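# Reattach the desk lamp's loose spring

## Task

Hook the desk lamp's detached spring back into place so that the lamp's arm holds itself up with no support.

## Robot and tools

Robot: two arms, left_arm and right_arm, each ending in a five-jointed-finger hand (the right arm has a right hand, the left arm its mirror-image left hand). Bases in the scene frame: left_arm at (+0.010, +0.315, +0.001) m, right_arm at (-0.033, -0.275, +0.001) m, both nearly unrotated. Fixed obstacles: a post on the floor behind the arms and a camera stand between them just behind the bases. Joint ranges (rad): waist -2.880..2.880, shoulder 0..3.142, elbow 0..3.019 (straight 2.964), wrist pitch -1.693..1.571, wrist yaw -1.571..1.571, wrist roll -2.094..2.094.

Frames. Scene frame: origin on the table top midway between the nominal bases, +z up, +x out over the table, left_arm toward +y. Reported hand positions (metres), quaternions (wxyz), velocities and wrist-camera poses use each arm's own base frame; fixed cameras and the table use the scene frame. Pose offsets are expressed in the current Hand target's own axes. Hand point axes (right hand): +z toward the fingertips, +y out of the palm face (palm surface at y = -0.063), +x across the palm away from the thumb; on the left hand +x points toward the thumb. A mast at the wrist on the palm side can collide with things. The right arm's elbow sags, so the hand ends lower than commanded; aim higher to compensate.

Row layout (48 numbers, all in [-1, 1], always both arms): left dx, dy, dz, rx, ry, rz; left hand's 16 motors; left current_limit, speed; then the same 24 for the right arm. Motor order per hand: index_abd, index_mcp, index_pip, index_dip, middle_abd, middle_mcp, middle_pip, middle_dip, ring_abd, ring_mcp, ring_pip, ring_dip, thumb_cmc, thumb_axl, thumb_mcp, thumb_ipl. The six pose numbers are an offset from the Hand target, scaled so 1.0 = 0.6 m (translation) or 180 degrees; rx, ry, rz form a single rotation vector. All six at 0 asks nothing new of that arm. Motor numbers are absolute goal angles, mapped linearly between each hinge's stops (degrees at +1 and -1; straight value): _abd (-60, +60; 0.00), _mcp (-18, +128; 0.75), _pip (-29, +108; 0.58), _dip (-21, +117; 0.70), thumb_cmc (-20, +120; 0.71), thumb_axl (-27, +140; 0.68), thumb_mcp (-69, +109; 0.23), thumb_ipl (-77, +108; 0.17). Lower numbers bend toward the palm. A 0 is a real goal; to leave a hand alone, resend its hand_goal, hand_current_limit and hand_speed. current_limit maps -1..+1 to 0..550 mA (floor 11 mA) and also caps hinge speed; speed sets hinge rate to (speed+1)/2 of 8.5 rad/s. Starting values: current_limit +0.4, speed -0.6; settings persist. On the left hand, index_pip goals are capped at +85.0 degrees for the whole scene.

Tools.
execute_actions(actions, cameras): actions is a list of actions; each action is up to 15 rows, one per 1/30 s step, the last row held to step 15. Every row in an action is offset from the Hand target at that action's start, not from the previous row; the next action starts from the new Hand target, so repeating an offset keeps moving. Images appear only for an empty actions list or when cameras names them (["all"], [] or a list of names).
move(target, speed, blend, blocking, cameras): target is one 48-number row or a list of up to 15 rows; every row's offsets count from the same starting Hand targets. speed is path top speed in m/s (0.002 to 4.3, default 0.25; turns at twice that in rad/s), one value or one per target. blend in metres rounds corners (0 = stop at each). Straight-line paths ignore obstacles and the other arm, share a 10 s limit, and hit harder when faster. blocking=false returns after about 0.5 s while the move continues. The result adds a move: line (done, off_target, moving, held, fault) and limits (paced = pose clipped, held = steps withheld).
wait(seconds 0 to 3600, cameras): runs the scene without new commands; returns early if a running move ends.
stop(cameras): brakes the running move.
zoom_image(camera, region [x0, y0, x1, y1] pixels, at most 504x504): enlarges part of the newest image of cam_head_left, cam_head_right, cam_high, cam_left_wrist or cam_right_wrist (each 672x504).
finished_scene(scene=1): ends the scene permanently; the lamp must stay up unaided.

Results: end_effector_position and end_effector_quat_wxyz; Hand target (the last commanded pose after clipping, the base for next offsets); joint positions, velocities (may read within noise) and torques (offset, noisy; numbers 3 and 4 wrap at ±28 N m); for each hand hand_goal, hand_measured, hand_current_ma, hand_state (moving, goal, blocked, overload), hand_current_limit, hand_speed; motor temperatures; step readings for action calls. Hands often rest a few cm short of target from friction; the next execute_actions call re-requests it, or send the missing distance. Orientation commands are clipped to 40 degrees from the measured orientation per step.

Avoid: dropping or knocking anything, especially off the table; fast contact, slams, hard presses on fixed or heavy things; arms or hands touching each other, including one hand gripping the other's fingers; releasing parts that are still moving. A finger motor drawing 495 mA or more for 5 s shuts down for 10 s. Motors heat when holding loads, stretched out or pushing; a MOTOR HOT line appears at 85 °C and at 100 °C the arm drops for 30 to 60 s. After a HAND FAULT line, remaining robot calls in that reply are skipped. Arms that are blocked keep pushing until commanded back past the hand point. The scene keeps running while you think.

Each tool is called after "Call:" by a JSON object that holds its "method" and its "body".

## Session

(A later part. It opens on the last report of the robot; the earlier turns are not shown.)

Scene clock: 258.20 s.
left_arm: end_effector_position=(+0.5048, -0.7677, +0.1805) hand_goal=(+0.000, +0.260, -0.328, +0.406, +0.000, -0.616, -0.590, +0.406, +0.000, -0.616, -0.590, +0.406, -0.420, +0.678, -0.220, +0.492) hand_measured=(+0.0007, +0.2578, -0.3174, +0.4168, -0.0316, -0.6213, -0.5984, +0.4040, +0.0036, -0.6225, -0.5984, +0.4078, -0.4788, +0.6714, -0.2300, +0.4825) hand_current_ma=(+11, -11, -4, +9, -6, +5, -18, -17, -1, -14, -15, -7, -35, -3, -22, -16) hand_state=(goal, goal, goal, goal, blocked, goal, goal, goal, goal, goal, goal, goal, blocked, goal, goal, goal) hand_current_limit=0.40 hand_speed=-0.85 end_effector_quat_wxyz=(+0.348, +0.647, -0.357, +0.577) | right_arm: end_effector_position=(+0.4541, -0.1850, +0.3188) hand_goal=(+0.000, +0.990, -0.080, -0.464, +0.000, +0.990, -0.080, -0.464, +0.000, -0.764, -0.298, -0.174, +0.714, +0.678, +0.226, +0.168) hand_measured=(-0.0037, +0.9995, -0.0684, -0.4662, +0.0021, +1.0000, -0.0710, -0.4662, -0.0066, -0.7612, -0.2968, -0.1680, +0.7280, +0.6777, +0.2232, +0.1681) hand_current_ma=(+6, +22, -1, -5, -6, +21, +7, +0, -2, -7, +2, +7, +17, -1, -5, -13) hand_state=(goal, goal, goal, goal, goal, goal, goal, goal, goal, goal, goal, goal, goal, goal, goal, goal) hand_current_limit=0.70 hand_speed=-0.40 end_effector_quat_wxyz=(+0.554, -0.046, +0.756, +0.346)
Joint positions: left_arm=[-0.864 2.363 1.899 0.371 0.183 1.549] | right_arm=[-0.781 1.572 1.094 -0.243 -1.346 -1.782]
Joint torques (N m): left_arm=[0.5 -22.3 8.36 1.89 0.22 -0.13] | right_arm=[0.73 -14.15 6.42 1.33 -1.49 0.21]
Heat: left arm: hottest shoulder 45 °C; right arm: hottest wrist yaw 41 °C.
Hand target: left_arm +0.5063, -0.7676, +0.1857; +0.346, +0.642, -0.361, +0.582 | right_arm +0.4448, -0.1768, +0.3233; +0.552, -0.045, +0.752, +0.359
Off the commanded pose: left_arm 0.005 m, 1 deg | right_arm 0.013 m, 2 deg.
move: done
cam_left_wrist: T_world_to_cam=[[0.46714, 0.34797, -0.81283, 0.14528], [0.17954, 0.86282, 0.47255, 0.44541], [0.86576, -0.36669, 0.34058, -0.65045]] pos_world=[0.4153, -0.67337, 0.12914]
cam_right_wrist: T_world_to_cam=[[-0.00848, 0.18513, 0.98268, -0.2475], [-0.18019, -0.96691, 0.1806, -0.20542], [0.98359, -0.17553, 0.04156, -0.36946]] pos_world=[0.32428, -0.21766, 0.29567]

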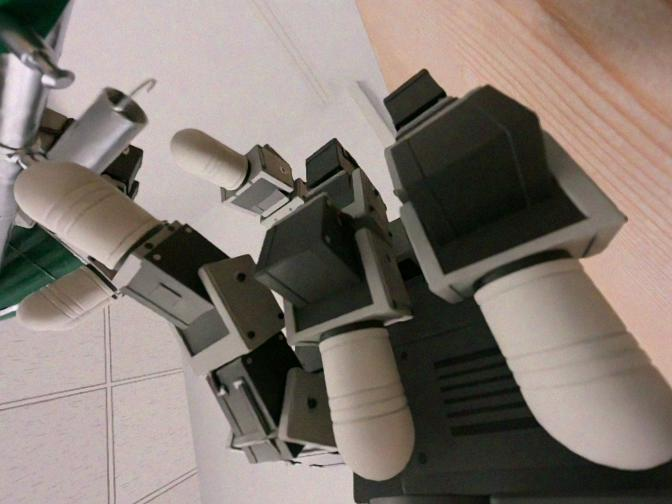

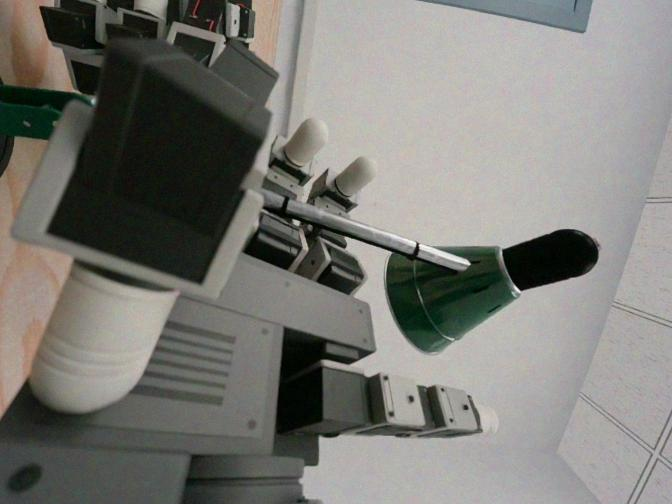

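Call:
{"method": "move", "body": {"target": [0, 0, 0, 0, 0, 0, 0, 0.26, -0.328, 0.406, 0, -0.616, -0.591, 0.406, 0, -0.616, -0.591, 0.406, -0.42, 0.678, -0.22, 0.492, 0.4, -0.85, 0.0186, 0.0206, -0.0025, 0.0011, -0.0045, -0.0217, 0, 0.99, -0.08, -0.464, 0, 0.99, -0.08, -0.464, 0, -0.765, -0.299, -0.174, 0.714, 0.678, 0.226, 0.168, 0.7, -0.4], "speed": 0.04, "cameras": ["cam_left_wrist", "cam_right_wrist", "cam_high"]}}

Call:
{"method": "zoom_image", "body": {"camera": "cam_high", "region": [50, 200, 200, 290]}}

Scene clock: 261.03 s.
left_arm: end_effector_position=(+0.5047, -0.7677, +0.1805) hand_goal=(+0.000, +0.260, -0.328, +0.406, +0.000, -0.616, -0.590, +0.406, +0.000, -0.616, -0.590, +0.406, -0.420, +0.678, -0.220, +0.492) hand_measured=(+0.0007, +0.2578, -0.3174, +0.4168, -0.0316, -0.6213, -0.5984, +0.4040, +0.0021, -0.6213, -0.5997, +0.4078, -0.4788, +0.6714, -0.2300, +0.4825) hand_current_ma=(+8, -8, -5, +8, -7, +3, -6, -9, -13, -1, -6, +1, -30, -11, -15, +0) hand_state=(goal, goal, goal, goal, blocked, goal, goal, goal, goal, goal, goal, goal, blocked, goal, goal, goal) hand_current_limit=0.40 hand_speed=-0.85 end_effector_quat_wxyz=(+0.348, +0.647, -0.357, +0.577) | right_arm: end_effector_position=(+0.4434, -0.1753, +0.3186) hand_goal=(+0.000, +0.990, -0.080, -0.464, +0.000, +0.990, -0.080, -0.464, +0.000, -0.764, -0.298, -0.174, +0.714, +0.678, +0.226, +0.168) hand_measured=(-0.0037, +0.9995, -0.0697, -0.4662, +0.0021, +1.0000, -0.0710, -0.4662, -0.0052, -0.7624, -0.2968, -0.1680, +0.7280, +0.6777, +0.2252, +0.1672) hand_current_ma=(+7, +12, +10, +2, +6, +18, +0, +12, -3, +1, +13, -4, +14, -6, -12, -14) hand_state=(goal, goal, goal, goal, goal, goal, goal, goal, goal, goal, goal, goal, goal, goal, goal, goal) hand_current_limit=0.70 hand_speed=-0.40 end_effector_quat_wxyz=(+0.573, -0.069, +0.751, +0.321)
Joint positions: left_arm=[-0.864 2.363 1.899 0.371 0.183 1.549] | right_arm=[-0.783 1.534 1.045 -0.153 -1.341 -1.782]
Joint torques (N m): left_arm=[0.32 -22.48 8.34 1.91 0.24 -0.14] | right_arm=[0.97 -13.22 5.96 1.48 -1.53 0.25]
Heat: left arm: hottest shoulder 45 °C; right arm: hottest wrist yaw 41 °C.
Hand target: left_arm +0.5062, -0.7677, +0.1857; +0.346, +0.642, -0.361, +0.582 | right_arm +0.4336, -0.1650, +0.3199; +0.569, -0.067, +0.746, +0.339
Off the commanded pose: left_arm 0.005 m, 1 deg | right_arm 0.014 m, 2 deg.
move: off_target (right_arm)
cam_left_wrist: T_world_to_cam=[[0.46727, 0.34771, -0.81287, 0.14502], [0.1799, 0.86279, 0.47247, 0.44516], [0.86562, -0.36701, 0.3406, -0.65058]] pos_world=[0.4153, -0.67327, 0.12914]
cam_right_wrist: T_world_to_cam=[[-0.06003, 0.24169, 0.96849, -0.21193], [-0.19639, -0.95414, 0.22594, -0.20293], [0.97869, -0.17664, 0.10474, -0.37541]] pos_world=[0.31483, -0.20871, 0.29043]
Images, in order (width x height): cam_high 672x504, cam_left_wrist 672x504, cam_right_wrist 672x504.

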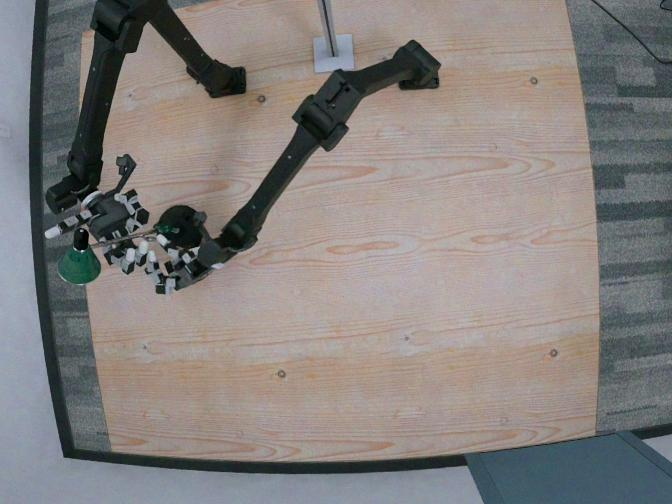

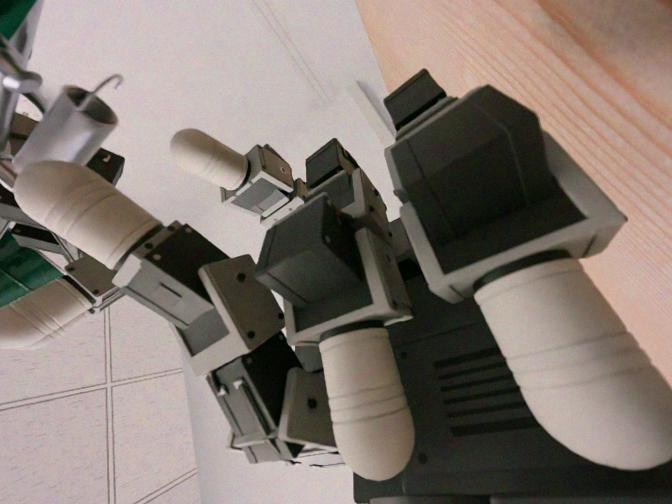

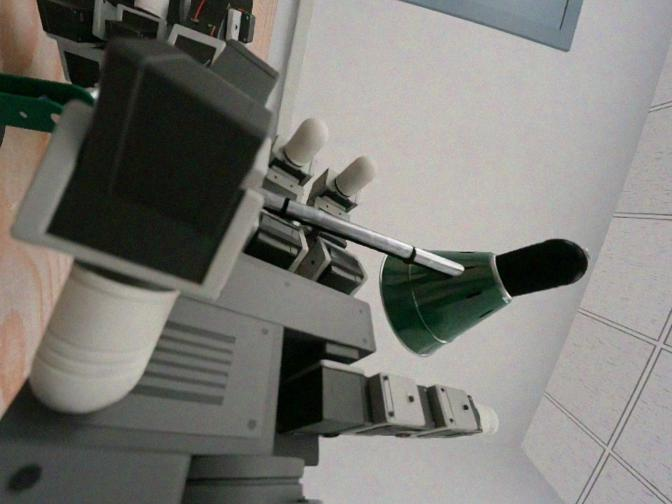

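Scaled by 3.360 from the camera's image (finer frame: 960x720).

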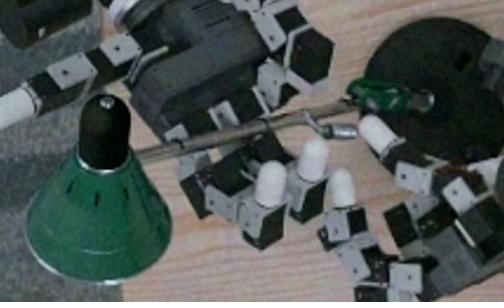

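Call:
{"method": "move", "body": {"target": [0, 0, 0, 0, 0, 0, 0, 0.26, -0.328, 0.406, 0, -0.616, -0.591, 0.406, 0, -0.616, -0.591, 0.406, -0.42, 0.678, -0.22, 0.492, 0.4, -0.85, 0.0177, 0.0213, -0.0027, 0.0012, -0.0037, -0.0219, 0, 0.99, -0.08, -0.464, 0, 0.99, -0.08, -0.464, 0, -0.765, -0.299, -0.174, 0.714, 0.678, 0.226, 0.168, 0.7, -0.4], "speed": 0.03, "cameras": ["cam_left_wrist", "cam_right_wrist", "cam_high"]}}

Call:
{"method": "zoom_image", "body": {"camera": "cam_high", "region": [50, 200, 200, 290]}}

Call:
{"method": "zoom_image", "body": {"camera": "cam_left_wrist", "region": [0, 0, 200, 150]}}

Scene clock: 263.43 s.
left_arm: end_effector_position=(+0.5047, -0.7677, +0.1805) hand_goal=(+0.000, +0.260, -0.328, +0.406, +0.000, -0.616, -0.590, +0.406, +0.000, -0.616, -0.590, +0.406, -0.420, +0.678, -0.220, +0.492) hand_measured=(+0.0007, +0.2578, -0.3174, +0.4168, -0.0316, -0.6213, -0.5984, +0.4040, +0.0036, -0.6225, -0.5984, +0.4078, -0.4788, +0.6714, -0.2300, +0.4825) hand_current_ma=(+17, -15, -1, +5, +4, -7, -3, -12, -12, -2, -10, -7, -36, -20, -24, -16) hand_state=(goal, goal, goal, goal, blocked, goal, goal, goal, goal, goal, goal, goal, blocked, goal, goal, goal) hand_current_limit=0.40 hand_speed=-0.85 end_effector_quat_wxyz=(+0.348, +0.647, -0.357, +0.577) | right_arm: end_effector_position=(+0.4321, -0.1642, +0.3190) hand_goal=(+0.000, +0.990, -0.080, -0.464, +0.000, +0.990, -0.080, -0.464, +0.000, -0.764, -0.298, -0.174, +0.714, +0.678, +0.226, +0.168) hand_measured=(-0.0037, +1.0000, -0.0697, -0.4662, +0.0021, +1.0000, -0.0710, -0.4662, -0.0052, -0.7612, -0.2968, -0.1680, +0.7280, +0.6777, +0.2242, +0.1681) hand_current_ma=(+1, +13, -11, -12, +4, +24, +7, +7, +5, +12, +7, +12, +12, +1, +6, +8) hand_state=(goal, goal, goal, goal, goal, goal, goal, goal, goal, goal, goal, goal, goal, goal, goal, goal) hand_current_limit=0.70 hand_speed=-0.40 end_effector_quat_wxyz=(+0.591, -0.092, +0.744, +0.299)
Joint positions: left_arm=[-0.864 2.363 1.899 0.371 0.183 1.549] | right_arm=[-0.784 1.493 0.995 -0.07 -1.339 -1.782]
Joint torques (N m): left_arm=[0.26 -22.3 8.36 1.94 0.24 -0.14] | right_arm=[1.14 -12.1 5.61 1.47 -1.46 0.21]
Heat: left arm: hottest shoulder 45 °C; right arm: hottest wrist yaw 41 °C.
Hand target: left_arm +0.5062, -0.7677, +0.1857; +0.346, +0.642, -0.361, +0.582 | right_arm +0.4224, -0.1531, +0.3162; +0.585, -0.090, +0.741, +0.318
Off the commanded pose: left_arm 0.005 m, 1 deg | right_arm 0.015 m, 2 deg.
move: off_target (right_arm)
cam_left_wrist: T_world_to_cam=[[0.46727, 0.34771, -0.81287, 0.14502], [0.1799, 0.86279, 0.47247, 0.44516], [0.86562, -0.36701, 0.3406, -0.65058]] pos_world=[0.4153, -0.67327, 0.12914]
cam_right_wrist: T_world_to_cam=[[-0.1088, 0.29244, 0.95008, -0.18033], [-0.21094, -0.94078, 0.26542, -0.19875], [0.97142, -0.17153, 0.16405, -0.37731]] pos_world=[0.30498, -0.19896, 0.28597]
Images, in order (width x height): cam_high 672x504, cam_left_wrist 672x504, cam_right_wrist 672x504.

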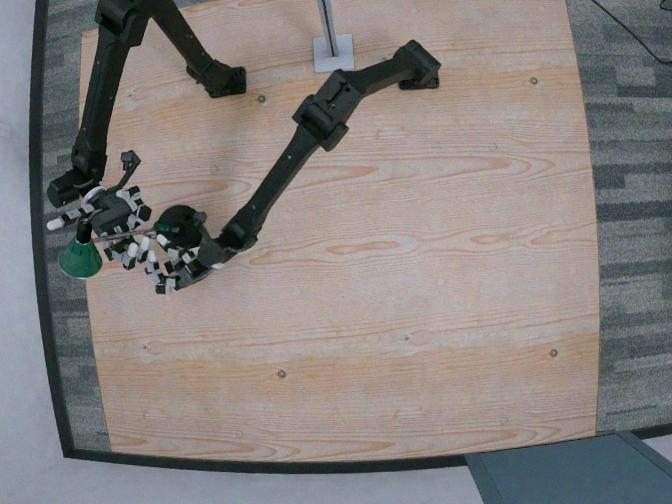

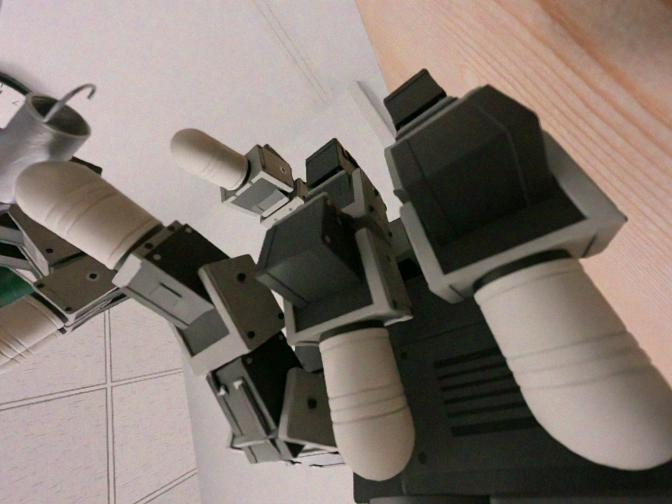

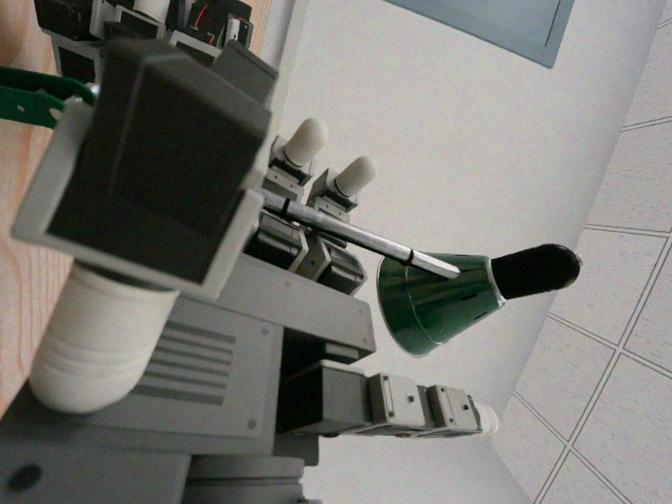

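Scaled by 3.360 from the camera's image (finer frame: 960x720).

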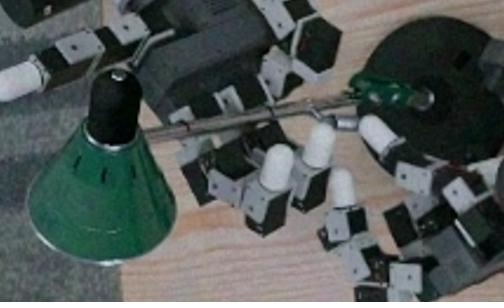

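Scaled by 2.520 from the camera's image (finer frame: 960x720).

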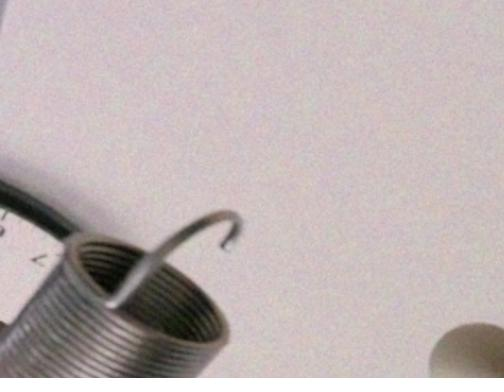

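Call:
{"method": "zoom_image", "body": {"camera": "cam_high", "region": [130, 215, 200, 275]}}

Call:
{"method": "zoom_image", "body": {"camera": "cam_high", "region": [50, 205, 150, 290]}}

Scaled by 7.200 from the camera's image (finer frame: 960x720).

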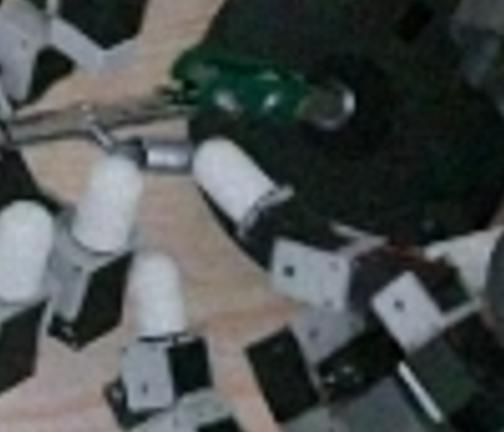

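Scaled by 5.040 from the camera's image (finer frame: 960x720).

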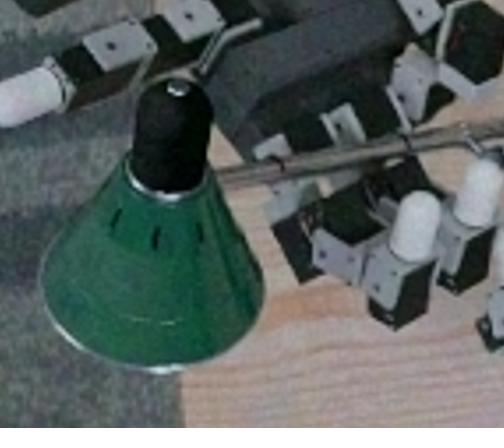

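Call:
{"method": "move", "body": {"target": [[0.0133, 0.0078, -0.029, 0, 0, 0, 0, 0.26, -0.328, 0.406, 0, -0.616, -0.591, 0.406, 0, -0.616, -0.591, 0.406, -0.42, 0.678, -0.22, 0.492, 0.4, -0.85, 0, 0, 0, 0, 0, 0, 0, 0.99, -0.08, -0.464, 0, 0.99, -0.08, -0.464, 0, -0.765, -0.299, -0.174, 0.714, 0.678, 0.226, 0.168, 0.7, -0.4], [0.0133, 0.0319, -0.0225, 0, 0, 0, 0, 0.26, -0.328, 0.406, 0, -0.616, -0.591, 0.406, 0, -0.616, -0.591, 0.406, -0.42, 0.678, -0.22, 0.492, 0.4, -0.85, 0, 0, 0, 0, 0, 0, 0, 0.99, -0.08, -0.464, 0, 0.99, -0.08, -0.464, 0, -0.765, -0.299, -0.174, 0.714, 0.678, 0.226, 0.168, 0.7, -0.4]], "speed": 0.06, "cameras": ["cam_left_wrist", "cam_high"]}}

Call:
{"method": "zoom_image", "body": {"camera": "cam_high", "region": [130, 215, 200, 275]}}

Call:
{"method": "zoom_image", "body": {"camera": "cam_left_wrist", "region": [0, 0, 280, 210]}}

Scene clock: 268.20 s.
left_arm: end_effector_position=(+0.4889, -0.7650, +0.1786) hand_goal=(+0.000, +0.260, -0.328, +0.406, +0.000, -0.616, -0.590, +0.406, +0.000, -0.616, -0.590, +0.406, -0.420, +0.678, -0.220, +0.492) hand_measured=(-0.0008, +0.2578, -0.3174, +0.4168, -0.0316, -0.6201, -0.5984, +0.4040, +0.0021, -0.6225, -0.5997, +0.4078, -0.4788, +0.6714, -0.2300, +0.4835) hand_current_ma=(+11, -12, +6, +21, +0, +7, -8, -13, -9, -3, -12, +4, -49, -2, -7, -25) hand_state=(goal, goal, goal, goal, blocked, goal, goal, goal, goal, goal, goal, goal, blocked, goal, goal, goal) hand_current_limit=0.40 hand_speed=-0.85 end_effector_quat_wxyz=(+0.344, +0.654, -0.360, +0.570) | right_arm: end_effector_position=(+0.4321, -0.1642, +0.3190) hand_goal=(+0.000, +0.990, -0.080, -0.464, +0.000, +0.990, -0.080, -0.464, +0.000, -0.764, -0.298, -0.174, +0.714, +0.678, +0.226, +0.168) hand_measured=(-0.0023, +0.9995, -0.0684, -0.4649, +0.0021, +0.9995, -0.0723, -0.4662, -0.0052, -0.7612, -0.2968, -0.1680, +0.7280, +0.6767, +0.2242, +0.1681) hand_current_ma=(+3, +10, +7, +0, -4, +17, -5, +0, -2, -11, +8, +7, +12, +8, +2, -13) hand_state=(goal, goal, goal, goal, goal, goal, goal, goal, goal, goal, goal, goal, goal, goal, goal, goal) hand_current_limit=0.70 hand_speed=-0.40 end_effector_quat_wxyz=(+0.591, -0.092, +0.744, +0.299)
Joint positions: left_arm=[-0.878 2.326 1.839 0.371 0.168 1.55] | right_arm=[-0.784 1.493 0.995 -0.07 -1.339 -1.782]
Joint torques (N m): left_arm=[-0.5 -23.24 7.24 2.82 0.01 -0.17] | right_arm=[1.2 -12.22 5.61 1.55 -1.46 0.2]
Heat: left arm: hottest shoulder 45 °C; right arm: hottest wrist yaw 41 °C.
Hand target: left_arm +0.4833, -0.7662, +0.1951; +0.346, +0.642, -0.361, +0.582 | right_arm +0.4224, -0.1531, +0.3162; +0.585, -0.090, +0.741, +0.318
Off the commanded pose: left_arm 0.018 m, 2 deg | right_arm 0.015 m, 2 deg.
move: off_target (left_arm)
cam_left_wrist: T_world_to_cam=[[0.45645, 0.3636, -0.81206, 0.16733], [0.18516, 0.85389, 0.4864, 0.43482], [0.87027, -0.37238, 0.32244, -0.6384]] pos_world=[0.39869, -0.66986, 0.13023]
Images, in order (width x height): cam_high 672x504, cam_left_wrist 672x504.

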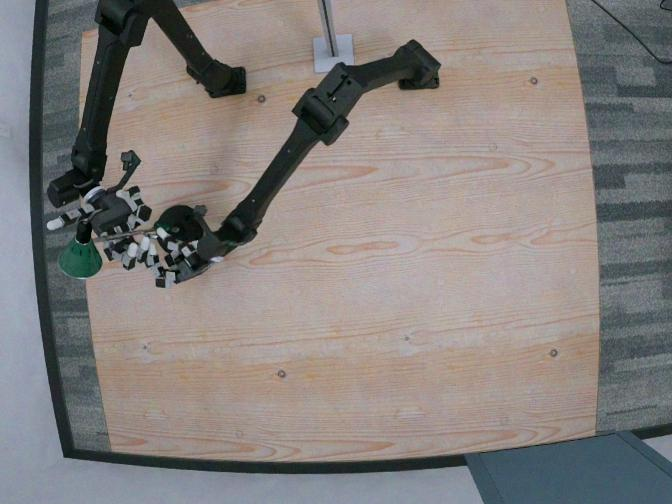

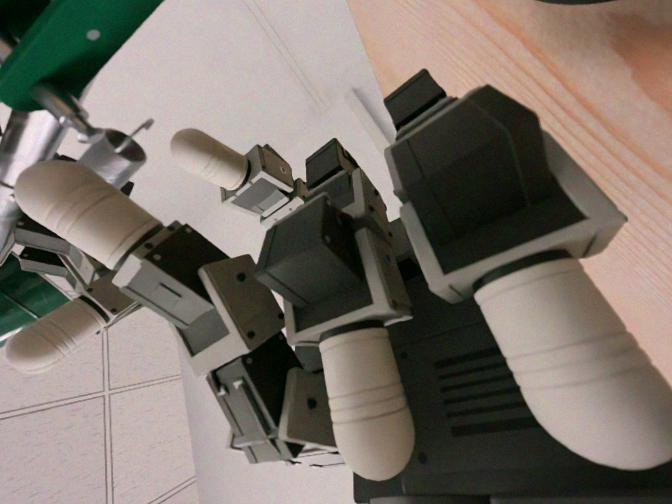

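Scaled by 7.200 from the camera's image (finer frame: 960x720).

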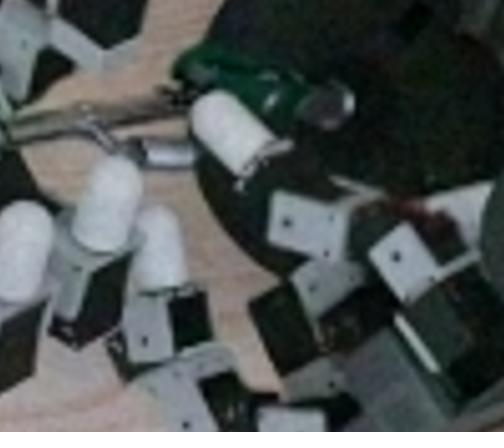

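Scaled by 1.800 from the camera's image (finer frame: 960x720).

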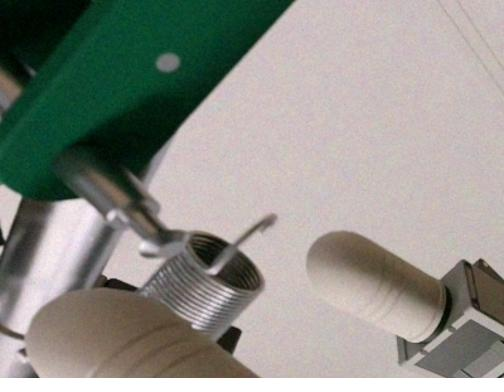

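Call:
{"method": "move", "body": {"target": [0.0167, 0.0183, -0.0037, 0, 0, 0, 0, 0.26, -0.328, 0.406, 0, -0.616, -0.591, 0.406, 0, -0.616, -0.591, 0.406, -0.42, 0.678, -0.22, 0.492, 0.4, -0.85, 0, 0, 0, 0, 0, 0, 0, 0.99, -0.08, -0.464, 0, 0.99, -0.08, -0.464, 0, -0.765, -0.299, -0.174, 0.714, 0.678, 0.226, 0.168, 0.7, -0.4], "speed": 0.06, "cameras": ["cam_left_wrist", "cam_high", "cam_head_right"]}}

Call:
{"method": "zoom_image", "body": {"camera": "cam_high", "region": [130, 215, 200, 275]}}

Call:
{"method": "zoom_image", "body": {"camera": "cam_left_wrist", "region": [0, 0, 280, 210]}}

Call:
{"method": "zoom_image", "body": {"camera": "cam_head_right", "region": [480, 220, 540, 280]}}

Scene clock: 270.40 s.
left_arm: end_effector_position=(+0.4810, -0.7693, +0.1941) hand_goal=(+0.000, +0.260, -0.328, +0.406, +0.000, -0.616, -0.590, +0.406, +0.000, -0.616, -0.590, +0.406, -0.420, +0.678, -0.220, +0.492) hand_measured=(+0.0007, +0.2578, -0.3174, +0.4168, -0.0316, -0.6213, -0.5997, +0.4040, +0.0021, -0.6225, -0.5984, +0.4078, -0.4788, +0.6714, -0.2300, +0.4835) hand_current_ma=(+9, -14, +1, +15, -6, -3, -18, -12, -9, -2, -11, -6, -57, -7, -7, -16) hand_state=(goal, goal, goal, goal, blocked, goal, goal, goal, goal, goal, goal, goal, blocked, goal, goal, goal) hand_current_limit=0.40 hand_speed=-0.85 end_effector_quat_wxyz=(+0.345, +0.649, -0.358, +0.576) | right_arm: end_effector_position=(+0.4321, -0.1642, +0.3190) hand_goal=(+0.000, +0.990, -0.080, -0.464, +0.000, +0.990, -0.080, -0.464, +0.000, -0.764, -0.298, -0.174, +0.714, +0.678, +0.226, +0.168) hand_measured=(-0.0023, +0.9995, -0.0697, -0.4649, +0.0021, +1.0000, -0.0723, -0.4674, -0.0066, -0.7612, -0.2956, -0.1668, +0.7280, +0.6777, +0.2242, +0.1681) hand_current_ma=(-3, +21, -2, -6, -17, +20, +9, -9, +14, -1, +9, +15, +4, +8, +7, -13) hand_state=(goal, goal, goal, goal, goal, goal, goal, goal, goal, goal, goal, goal, goal, goal, goal, goal) hand_current_limit=0.70 hand_speed=-0.40 end_effector_quat_wxyz=(+0.591, -0.092, +0.744, +0.299)
Joint positions: left_arm=[-0.89 2.305 1.835 0.371 0.154 1.55] | right_arm=[-0.784 1.493 0.995 -0.07 -1.339 -1.782]
Joint torques (N m): left_arm=[-0.73 -22.95 7.04 2.33 0 -0.17] | right_arm=[1.14 -12.1 5.65 1.51 -1.46 0.21]
Heat: left arm: hottest shoulder 45 °C; right arm: hottest wrist yaw 41 °C.
Hand target: left_arm +0.4732, -0.7704, +0.2057; +0.346, +0.641, -0.361, +0.582 | right_arm +0.4224, -0.1531, +0.3162; +0.585, -0.090, +0.741, +0.318
Off the commanded pose: left_arm 0.014 m, 1 deg | right_arm 0.015 m, 2 deg.
move: off_target (left_arm)
cam_left_wrist: T_world_to_cam=[[0.46528, 0.35471, -0.81098, 0.17384], [0.17841, 0.85981, 0.47843, 0.44165], [0.86699, -0.3673, 0.33677, -0.63539]] pos_world=[0.3912, -0.67477, 0.14367]
Images, in order (width x height): cam_head_right 672x504, cam_high 672x504, cam_left_wrist 672x504.

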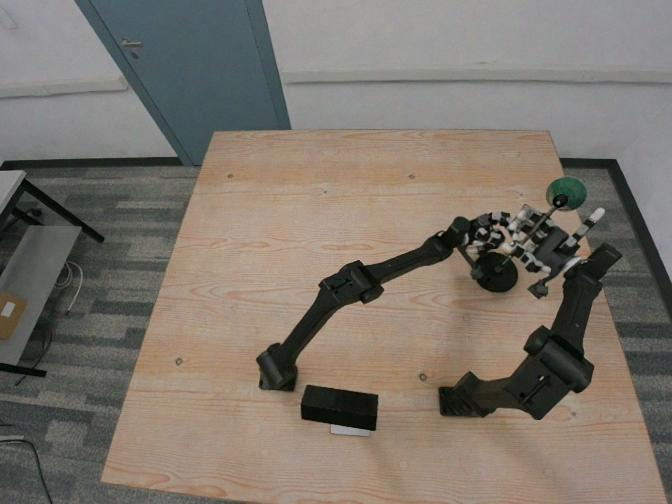

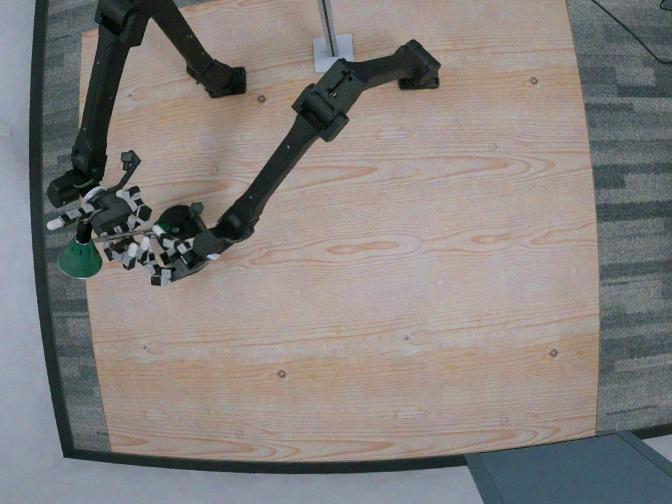

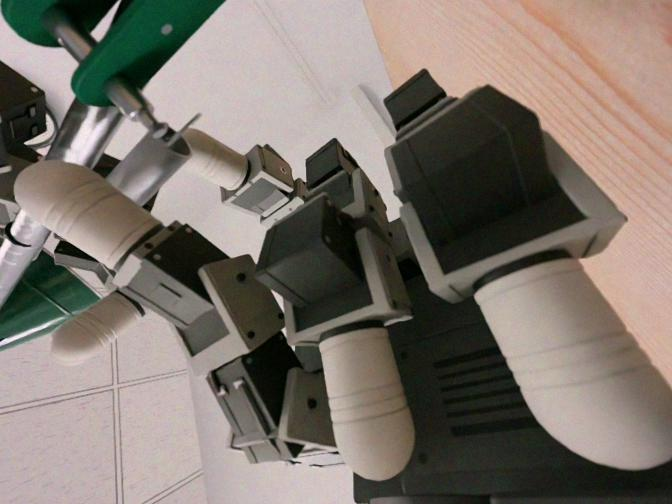

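Scaled by 7.200 from the camera's image (finer frame: 960x720).

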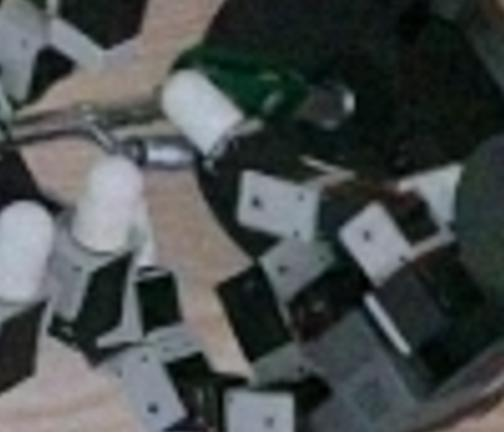

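Scaled by 1.800 from the camera's image (finer frame: 960x720).

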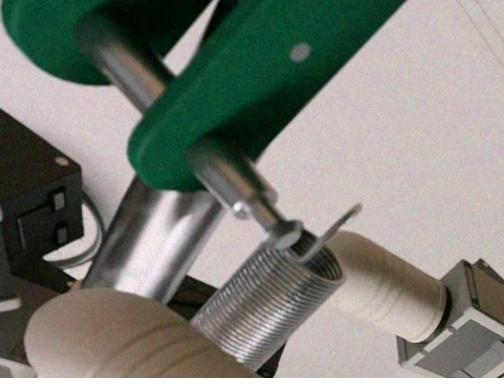

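Scaled by 8.400 from the camera's image (finer frame: 960x720).

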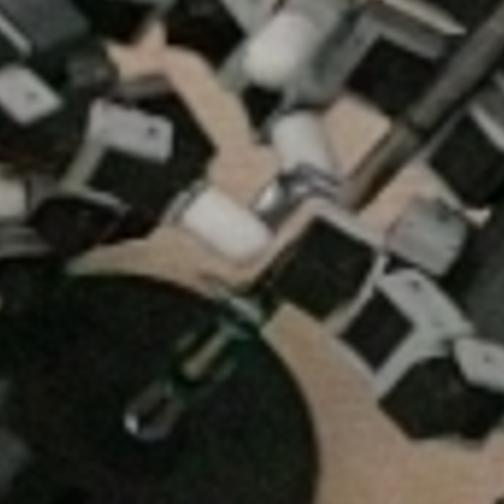

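Call:
{"method": "move", "body": {"target": [0, 0, 0, 0, 0, 0, 0, 0.10, -0.35, 0.406, 0, -0.616, -0.591, 0.406, 0, -0.616, -0.591, 0.406, -0.42, 0.678, -0.36, 0.47, 0.4, -0.7, 0, 0, 0, 0, 0, 0, 0, 0.99, -0.08, -0.464, 0, 0.99, -0.08, -0.464, 0, -0.765, -0.299, -0.174, 0.714, 0.678, 0.226, 0.168, 0.7, -0.4], "speed": 0.06, "cameras": ["cam_left_wrist", "cam_high"]}}

Call:
{"method": "zoom_image", "body": {"camera": "cam_high", "region": [130, 215, 200, 275]}}

Call:
{"method": "zoom_image", "body": {"camera": "cam_left_wrist", "region": [60, 60, 260, 210]}}

Scene clock: 271.90 s.
left_arm: end_effector_position=(+0.4810, -0.7693, +0.1941) hand_goal=(+0.000, +0.100, -0.350, +0.406, +0.000, -0.616, -0.590, +0.406, +0.000, -0.616, -0.590, +0.406, -0.420, +0.678, -0.360, +0.470) hand_measured=(-0.0023, +0.1758, -0.3315, +0.4168, -0.0316, -0.6213, -0.5984, +0.4040, +0.0021, -0.6225, -0.5997, +0.4078, -0.4738, +0.6714, -0.2963, +0.4854) hand_current_ma=(+10, +47, +0, +11, +2, -3, -18, -13, -2, -9, -6, +11, -45, +2, +57, +11) hand_state=(goal, blocked, goal, goal, blocked, goal, goal, goal, goal, goal, goal, goal, blocked, goal, blocked, goal) hand_current_limit=0.40 hand_speed=-0.70 end_effector_quat_wxyz=(+0.345, +0.649, -0.358, +0.576) | right_arm: end_effector_position=(+0.4321, -0.1644, +0.3189) hand_goal=(+0.000, +0.990, -0.080, -0.464, +0.000, +0.990, -0.080, -0.464, +0.000, -0.764, -0.298, -0.174, +0.714, +0.678, +0.226, +0.168) hand_measured=(-0.0023, +0.9995, -0.0697, -0.4662, +0.0007, +1.0000, -0.0723, -0.4662, -0.0052, -0.7612, -0.2956, -0.1680, +0.7280, +0.6767, +0.2242, +0.1681) hand_current_ma=(+4, +5, +22, +4, +5, +19, +1, +2, +11, -11, +5, +0, +4, -1, -5, -18) hand_state=(goal, goal, goal, goal, goal, goal, goal, goal, goal, goal, goal, goal, goal, goal, goal, goal) hand_current_limit=0.70 hand_speed=-0.40 end_effector_quat_wxyz=(+0.591, -0.092, +0.744, +0.299)
Joint positions: left_arm=[-0.89 2.305 1.835 0.371 0.154 1.55] | right_arm=[-0.784 1.493 0.995 -0.07 -1.339 -1.782]
Joint torques (N m): left_arm=[-0.79 -23.06 6.97 2.37 0.02 -0.18] | right_arm=[1.14 -12.16 5.65 1.47 -1.47 0.21]
Heat: left arm: hottest shoulder 45 °C; right arm: hottest wrist yaw 41 °C.
Hand target: left_arm +0.4733, -0.7704, +0.2057; +0.346, +0.642, -0.361, +0.582 | right_arm +0.4224, -0.1532, +0.3162; +0.585, -0.090, +0.741, +0.318
Off the commanded pose: left_arm 0.014 m, 1 deg | right_arm 0.015 m, 2 deg.
move: done
cam_left_wrist: T_world_to_cam=[[0.46521, 0.35487, -0.81095, 0.17397], [0.17799, 0.85991, 0.47841, 0.44188], [0.86712, -0.36691, 0.33688, -0.63519]] pos_world=[0.3912, -0.67477, 0.14366]
Images, in order (width x height): cam_high 672x504, cam_left_wrist 672x504.

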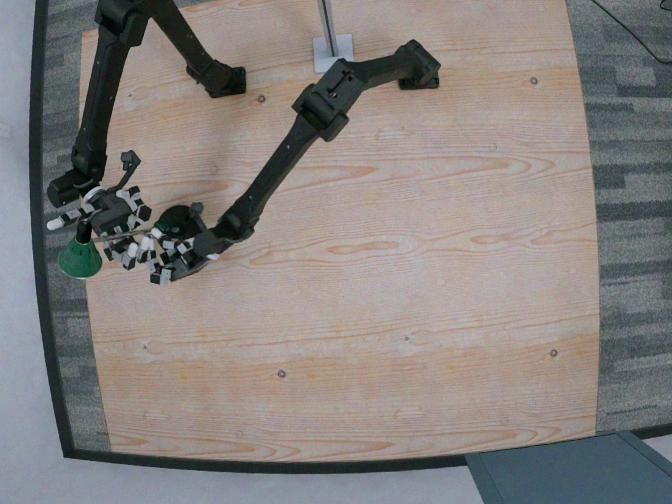

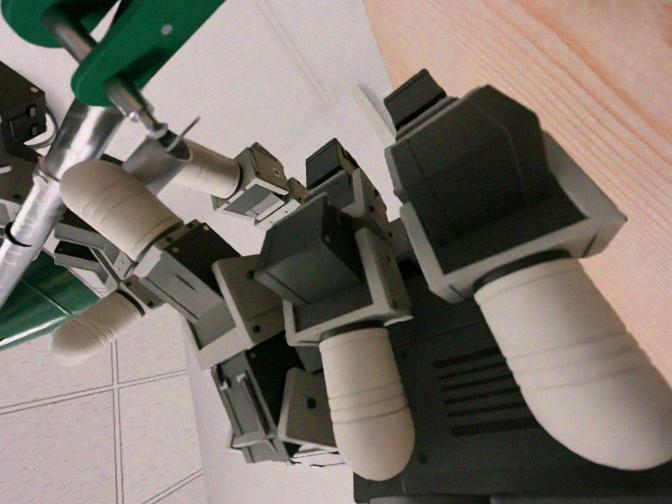

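Scaled by 7.200 from the camera's image (finer frame: 960x720).

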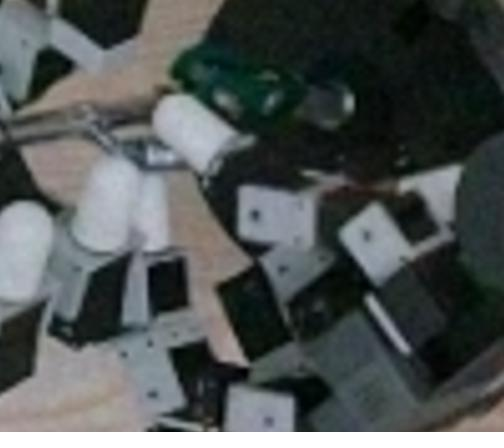

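Scaled by 2.520 from the camera's image (finer frame: 960x720).

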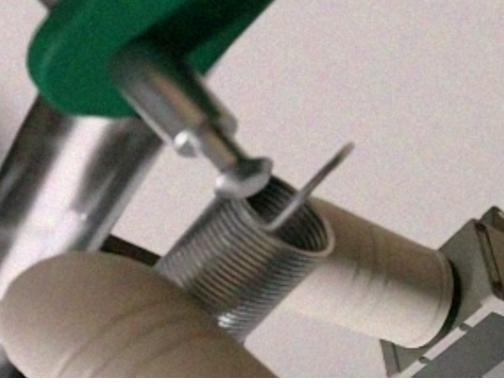

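Call:
{"method": "move", "body": {"target": [[0.0183, 0.0032, 0.0009, 0, 0, 0, 0, 0.26, -0.328, 0.406, 0, -0.616, -0.591, 0.406, 0, -0.616, -0.591, 0.406, -0.42, 0.678, -0.22, 0.492, 0.4, -0.7, 0, 0, 0, 0, 0, 0, 0, 0.99, -0.08, -0.464, 0, 0.99, -0.08, -0.464, 0, -0.765, -0.299, -0.174, 0.714, 0.678, 0.226, 0.168, 0.7, -0.4], [-0.022, 0.0032, 0.0009, 0, 0, 0, 0, 0.26, -0.328, 0.406, 0, -0.616, -0.591, 0.406, 0, -0.616, -0.591, 0.406, -0.42, 0.678, -0.22, 0.492, 0.4, -0.7, 0, 0, 0, 0, 0, 0, 0, 0.99, -0.08, -0.464, 0, 0.99, -0.08, -0.464, 0, -0.765, -0.299, -0.174, 0.714, 0.678, 0.226, 0.168, 0.7, -0.4]], "speed": 0.06, "cameras": ["cam_left_wrist"]}}

Call:
{"method": "zoom_image", "body": {"camera": "cam_left_wrist", "region": [60, 60, 260, 210]}}

Scene clock: 274.50 s.
left_arm: end_effector_position=(+0.4779, -0.7686, +0.1968) hand_goal=(+0.000, +0.260, -0.328, +0.406, +0.000, -0.616, -0.590, +0.406, +0.000, -0.616, -0.590, +0.406, -0.420, +0.678, -0.220, +0.492) hand_measured=(-0.0023, +0.2614, -0.3251, +0.4168, -0.0316, -0.6213, -0.5997, +0.4040, +0.0021, -0.6213, -0.5984, +0.4078, -0.4738, +0.6714, -0.2300, +0.4902) hand_current_ma=(+6, -7, +0, +4, +6, -7, -12, -10, -5, -9, -15, -7, -49, -8, -15, -15) hand_state=(goal, goal, goal, goal, blocked, goal, goal, goal, goal, goal, goal, goal, blocked, goal, goal, goal) hand_current_limit=0.40 hand_speed=-0.70 end_effector_quat_wxyz=(+0.346, +0.647, -0.357, +0.578) | right_arm: end_effector_position=(+0.4321, -0.1644, +0.3189) hand_goal=(+0.000, +0.990, -0.080, -0.464, +0.000, +0.990, -0.080, -0.464, +0.000, -0.764, -0.298, -0.174, +0.714, +0.678, +0.226, +0.168) hand_measured=(-0.0023, +1.0000, -0.0697, -0.4649, +0.0021, +1.0000, -0.0710, -0.4674, -0.0052, -0.7624, -0.2968, -0.1680, +0.7280, +0.6767, +0.2232, +0.1681) hand_current_ma=(+7, +12, +11, +3, +0, +14, +9, +0, +9, -2, +2, +8, +14, +5, -16, -5) hand_state=(goal, goal, goal, goal, goal, goal, goal, goal, goal, goal, goal, goal, goal, goal, goal, goal) hand_current_limit=0.70 hand_speed=-0.40 end_effector_quat_wxyz=(+0.591, -0.092, +0.744, +0.299)
Joint positions: left_arm=[-0.893 2.297 1.823 0.38 0.151 1.55] | right_arm=[-0.784 1.493 0.995 -0.07 -1.339 -1.782]
Joint torques (N m): left_arm=[-0.73 -21.25 7.01 2.85 0.01 -0.19] | right_arm=[1.14 -12.04 5.67 1.55 -1.47 0.2]
Heat: left arm: hottest shoulder 45 °C; right arm: hottest wrist yaw 41 °C.
Hand target: left_arm +0.4711, -0.7710, +0.1924; +0.346, +0.642, -0.361, +0.582 | right_arm +0.4224, -0.1532, +0.3162; +0.585, -0.090, +0.741, +0.318
Off the commanded pose: left_arm 0.008 m, 1 deg | right_arm 0.015 m, 2 deg.
move: done
cam_left_wrist: T_world_to_cam=[[0.46842, 0.35113, -0.81073, 0.1729], [0.17616, 0.86209, 0.47515, 0.44382], [0.86577, -0.36539, 0.34197, -0.63235]] pos_world=[0.3883, -0.67437, 0.14554]

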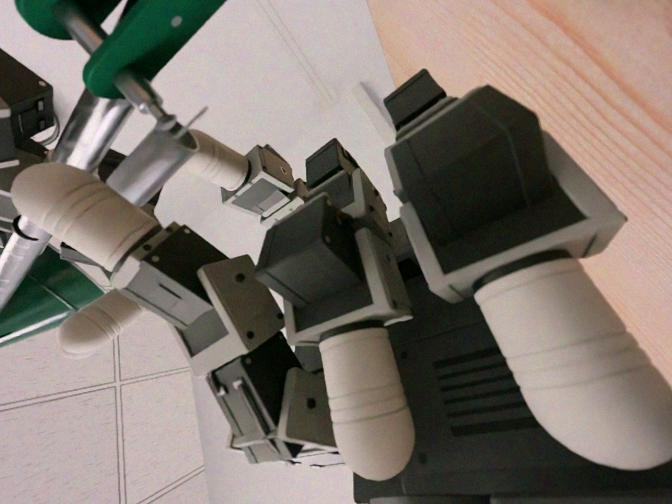

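Scaled by 2.520 from the camera's image (finer frame: 960x720).

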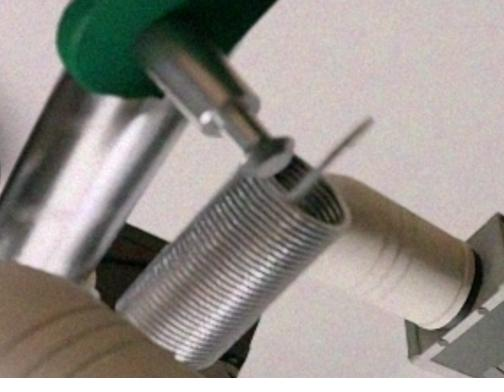

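Call:
{"method": "move", "body": {"target": [-0.0133, 0.0, 0.0, 0, 0, 0, 0, 0.26, -0.328, 0.406, 0, -0.616, -0.591, 0.406, 0, -0.616, -0.591, 0.406, -0.42, 0.678, -0.22, 0.492, 0.4, -0.7, 0, 0, 0, 0, 0, 0, 0, 0.99, -0.08, -0.464, 0, 0.99, -0.08, -0.464, 0, -0.765, -0.299, -0.174, 0.714, 0.678, 0.226, 0.168, 0.7, -0.4], "speed": 0.06, "cameras": ["cam_left_wrist"]}}

Call:
{"method": "zoom_image", "body": {"camera": "cam_left_wrist", "region": [60, 60, 260, 210]}}

Scene clock: 275.53 s.
left_arm: end_effector_position=(+0.4771, -0.7676, +0.1964) hand_goal=(+0.000, +0.260, -0.328, +0.406, +0.000, -0.616, -0.590, +0.406, +0.000, -0.616, -0.590, +0.406, -0.420, +0.678, -0.220, +0.492) hand_measured=(-0.0023, +0.2614, -0.3251, +0.4155, -0.0316, -0.6213, -0.5984, +0.4040, +0.0021, -0.6213, -0.5984, +0.4078, -0.4726, +0.6714, -0.2300, +0.4892) hand_current_ma=(+10, -8, -6, +9, -5, +13, -11, +0, -6, -3, -13, -10, -28, -6, -9, +6) hand_state=(goal, goal, goal, goal, blocked, goal, goal, goal, goal, goal, goal, goal, blocked, goal, goal, goal) hand_current_limit=0.40 hand_speed=-0.70 end_effector_quat_wxyz=(+0.347, +0.644, -0.356, +0.581) | right_arm: end_effector_position=(+0.4321, -0.1644, +0.3189) hand_goal=(+0.000, +0.990, -0.080, -0.464, +0.000, +0.990, -0.080, -0.464, +0.000, -0.764, -0.298, -0.174, +0.714, +0.678, +0.226, +0.168) hand_measured=(-0.0023, +0.9995, -0.0697, -0.4649, +0.0036, +1.0000, -0.0723, -0.4662, -0.0066, -0.7612, -0.2968, -0.1680, +0.7280, +0.6767, +0.2242, +0.1681) hand_current_ma=(+11, +17, +8, -11, +7, +12, +10, +7, +0, -22, +7, -4, +17, +0, +19, -8) hand_state=(goal, goal, goal, goal, goal, goal, goal, goal, goal, goal, goal, goal, goal, goal, goal, goal) hand_current_limit=0.70 hand_speed=-0.40 end_effector_quat_wxyz=(+0.591, -0.092, +0.744, +0.299)
Joint positions: left_arm=[-0.893 2.297 1.817 0.396 0.151 1.55] | right_arm=[-0.784 1.493 0.995 -0.07 -1.339 -1.782]
Joint torques (N m): left_arm=[-0.62 -20.42 6.95 2.91 0.01 -0.18] | right_arm=[1.08 -12.16 5.65 1.51 -1.47 0.21]
Heat: left arm: hottest shoulder 45 °C; right arm: hottest wrist yaw 41 °C.
Hand target: left_arm +0.4707, -0.7704, +0.1844; +0.346, +0.642, -0.361, +0.582 | right_arm +0.4224, -0.1532, +0.3162; +0.585, -0.090, +0.741, +0.318
Off the commanded pose: left_arm 0.014 m, 1 deg | right_arm 0.015 m, 2 deg.
move: off_target (left_arm)
cam_left_wrist: T_world_to_cam=[[0.47271, 0.34589, -0.8105, 0.16642], [0.17362, 0.86516, 0.47048, 0.44776], [0.86395, -0.36312, 0.34891, -0.62991]] pos_world=[0.3878, -0.67368, 0.14401]

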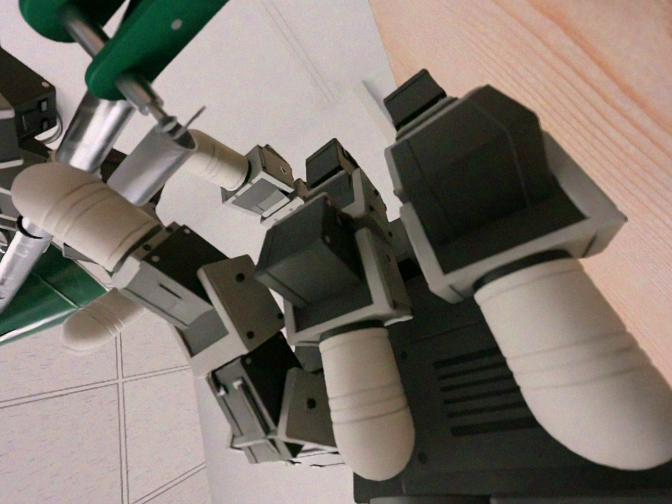

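Scaled by 2.520 from the camera's image (finer frame: 960x720).

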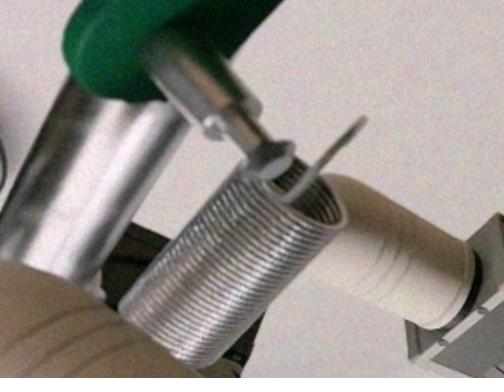

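Call:
{"method": "move", "body": {"target": [[0.0, -0.0033, 0.0121, 0, 0, 0, 0, 0.26, -0.328, 0.406, 0, -0.616, -0.591, 0.406, 0, -0.616, -0.591, 0.406, -0.42, 0.678, -0.22, 0.492, 0.4, -0.7, 0, 0, 0, 0, 0, 0, 0, 0.99, -0.08, -0.464, 0, 0.99, -0.08, -0.464, 0, -0.765, -0.299, -0.174, 0.714, 0.678, 0.226, 0.168, 0.7, -0.4], [0.006, 0.0026, -0.0097, 0, 0, 0, 0, 0.26, -0.328, 0.406, 0, -0.616, -0.591, 0.406, 0, -0.616, -0.591, 0.406, -0.42, 0.678, -0.22, 0.492, 0.4, -0.7, 0, 0, 0, 0, 0, 0, 0, 0.99, -0.08, -0.464, 0, 0.99, -0.08, -0.464, 0, -0.765, -0.299, -0.174, 0.714, 0.678, 0.226, 0.168, 0.7, -0.4], [0.006, 0, 0, 0, 0, 0, 0, 0.26, -0.328, 0.406, 0, -0.616, -0.591, 0.406, 0, -0.616, -0.591, 0.406, -0.42, 0.678, -0.22, 0.492, 0.4, -0.7, 0, 0, 0, 0, 0, 0, 0, 0.99, -0.08, -0.464, 0, 0.99, -0.08, -0.464, 0, -0.765, -0.299, -0.174, 0.714, 0.678, 0.226, 0.168, 0.7, -0.4]], "speed": 0.05, "cameras": ["cam_left_wrist"]}}

Call:
{"method": "zoom_image", "body": {"camera": "cam_left_wrist", "region": [60, 60, 260, 210]}}

Scene clock: 278.20 s.
left_arm: end_effector_position=(+0.4743, -0.7650, +0.1716) hand_goal=(+0.000, +0.260, -0.328, +0.406, +0.000, -0.616, -0.590, +0.406, +0.000, -0.616, -0.590, +0.406, -0.420, +0.678, -0.220, +0.492) hand_measured=(-0.0023, +0.2614, -0.3251, +0.4168, -0.0316, -0.6213, -0.5997, +0.4040, +0.0021, -0.6225, -0.5997, +0.4078, -0.4738, +0.6714, -0.2300, +0.4902) hand_current_ma=(+15, -6, -2, +6, -13, +11, -20, -6, -2, -10, -9, -4, -37, -9, -20, -18) hand_state=(goal, goal, goal, goal, blocked, goal, goal, goal, goal, goal, goal, goal, blocked, goal, goal, goal) hand_current_limit=0.40 hand_speed=-0.70 end_effector_quat_wxyz=(+0.343, +0.655, -0.360, +0.570) | right_arm: end_effector_position=(+0.4321, -0.1644, +0.3189) hand_goal=(+0.000, +0.990, -0.080, -0.464, +0.000, +0.990, -0.080, -0.464, +0.000, -0.764, -0.298, -0.174, +0.714, +0.678, +0.226, +0.168) hand_measured=(-0.0023, +0.9995, -0.0697, -0.4662, +0.0021, +0.9995, -0.0710, -0.4674, -0.0052, -0.7624, -0.2956, -0.1680, +0.7293, +0.6777, +0.2242, +0.1672) hand_current_ma=(+11, +15, +9, +4, -9, +18, -9, +10, -4, -4, +11, +7, +8, +15, -9, -4) hand_state=(goal, goal, goal, goal, goal, goal, goal, goal, goal, goal, goal, goal, goal, goal, goal, goal) hand_current_limit=0.70 hand_speed=-0.40 end_effector_quat_wxyz=(+0.591, -0.092, +0.744, +0.299)
Joint positions: left_arm=[-0.893 2.311 1.792 0.401 0.15 1.55] | right_arm=[-0.784 1.493 0.995 -0.07 -1.339 -1.782]
Joint torques (N m): left_arm=[-0.62 -22.12 8.55 2.59 0.02 -0.18] | right_arm=[1.14 -12.1 5.65 1.52 -1.46 0.21]
Motor temperatures (°C): left_arm=[31 45 41 30 30 32] | right_arm=[31 34 36 32 41 33]
Heat: left arm: hottest shoulder 45 °C; right arm: hottest wrist yaw 41 °C.
Hand target: left_arm +0.4708, -0.7707, +0.1881; +0.346, +0.642, -0.361, +0.582 | right_arm +0.4224, -0.1532, +0.3162; +0.585, -0.090, +0.741, +0.318
Off the commanded pose: left_arm 0.018 m, 2 deg | right_arm 0.015 m, 2 deg.
move: off_target (left_arm)
cam_left_wrist: T_world_to_cam=[[0.45591, 0.36685, -0.81091, 0.17082], [0.18357, 0.85276, 0.48899, 0.44025], [0.87089, -0.37179, 0.32143, -0.62313]] pos_world=[0.38399, -0.66976, 0.12354]

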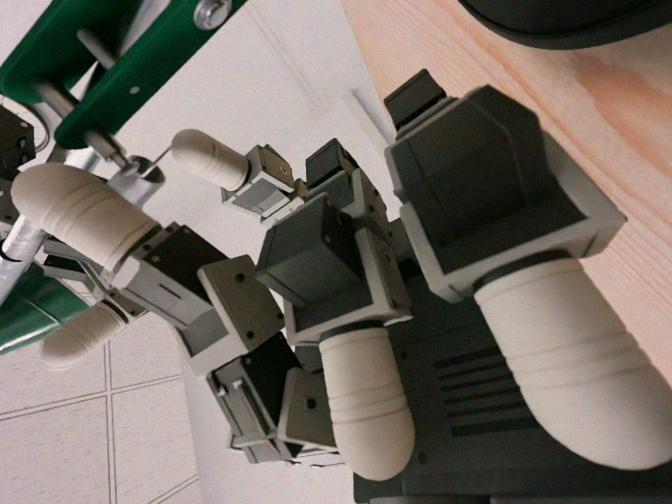

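Scaled by 2.520 from the camera's image (finer frame: 960x720).

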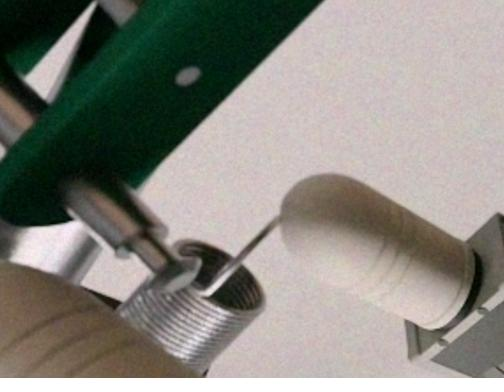

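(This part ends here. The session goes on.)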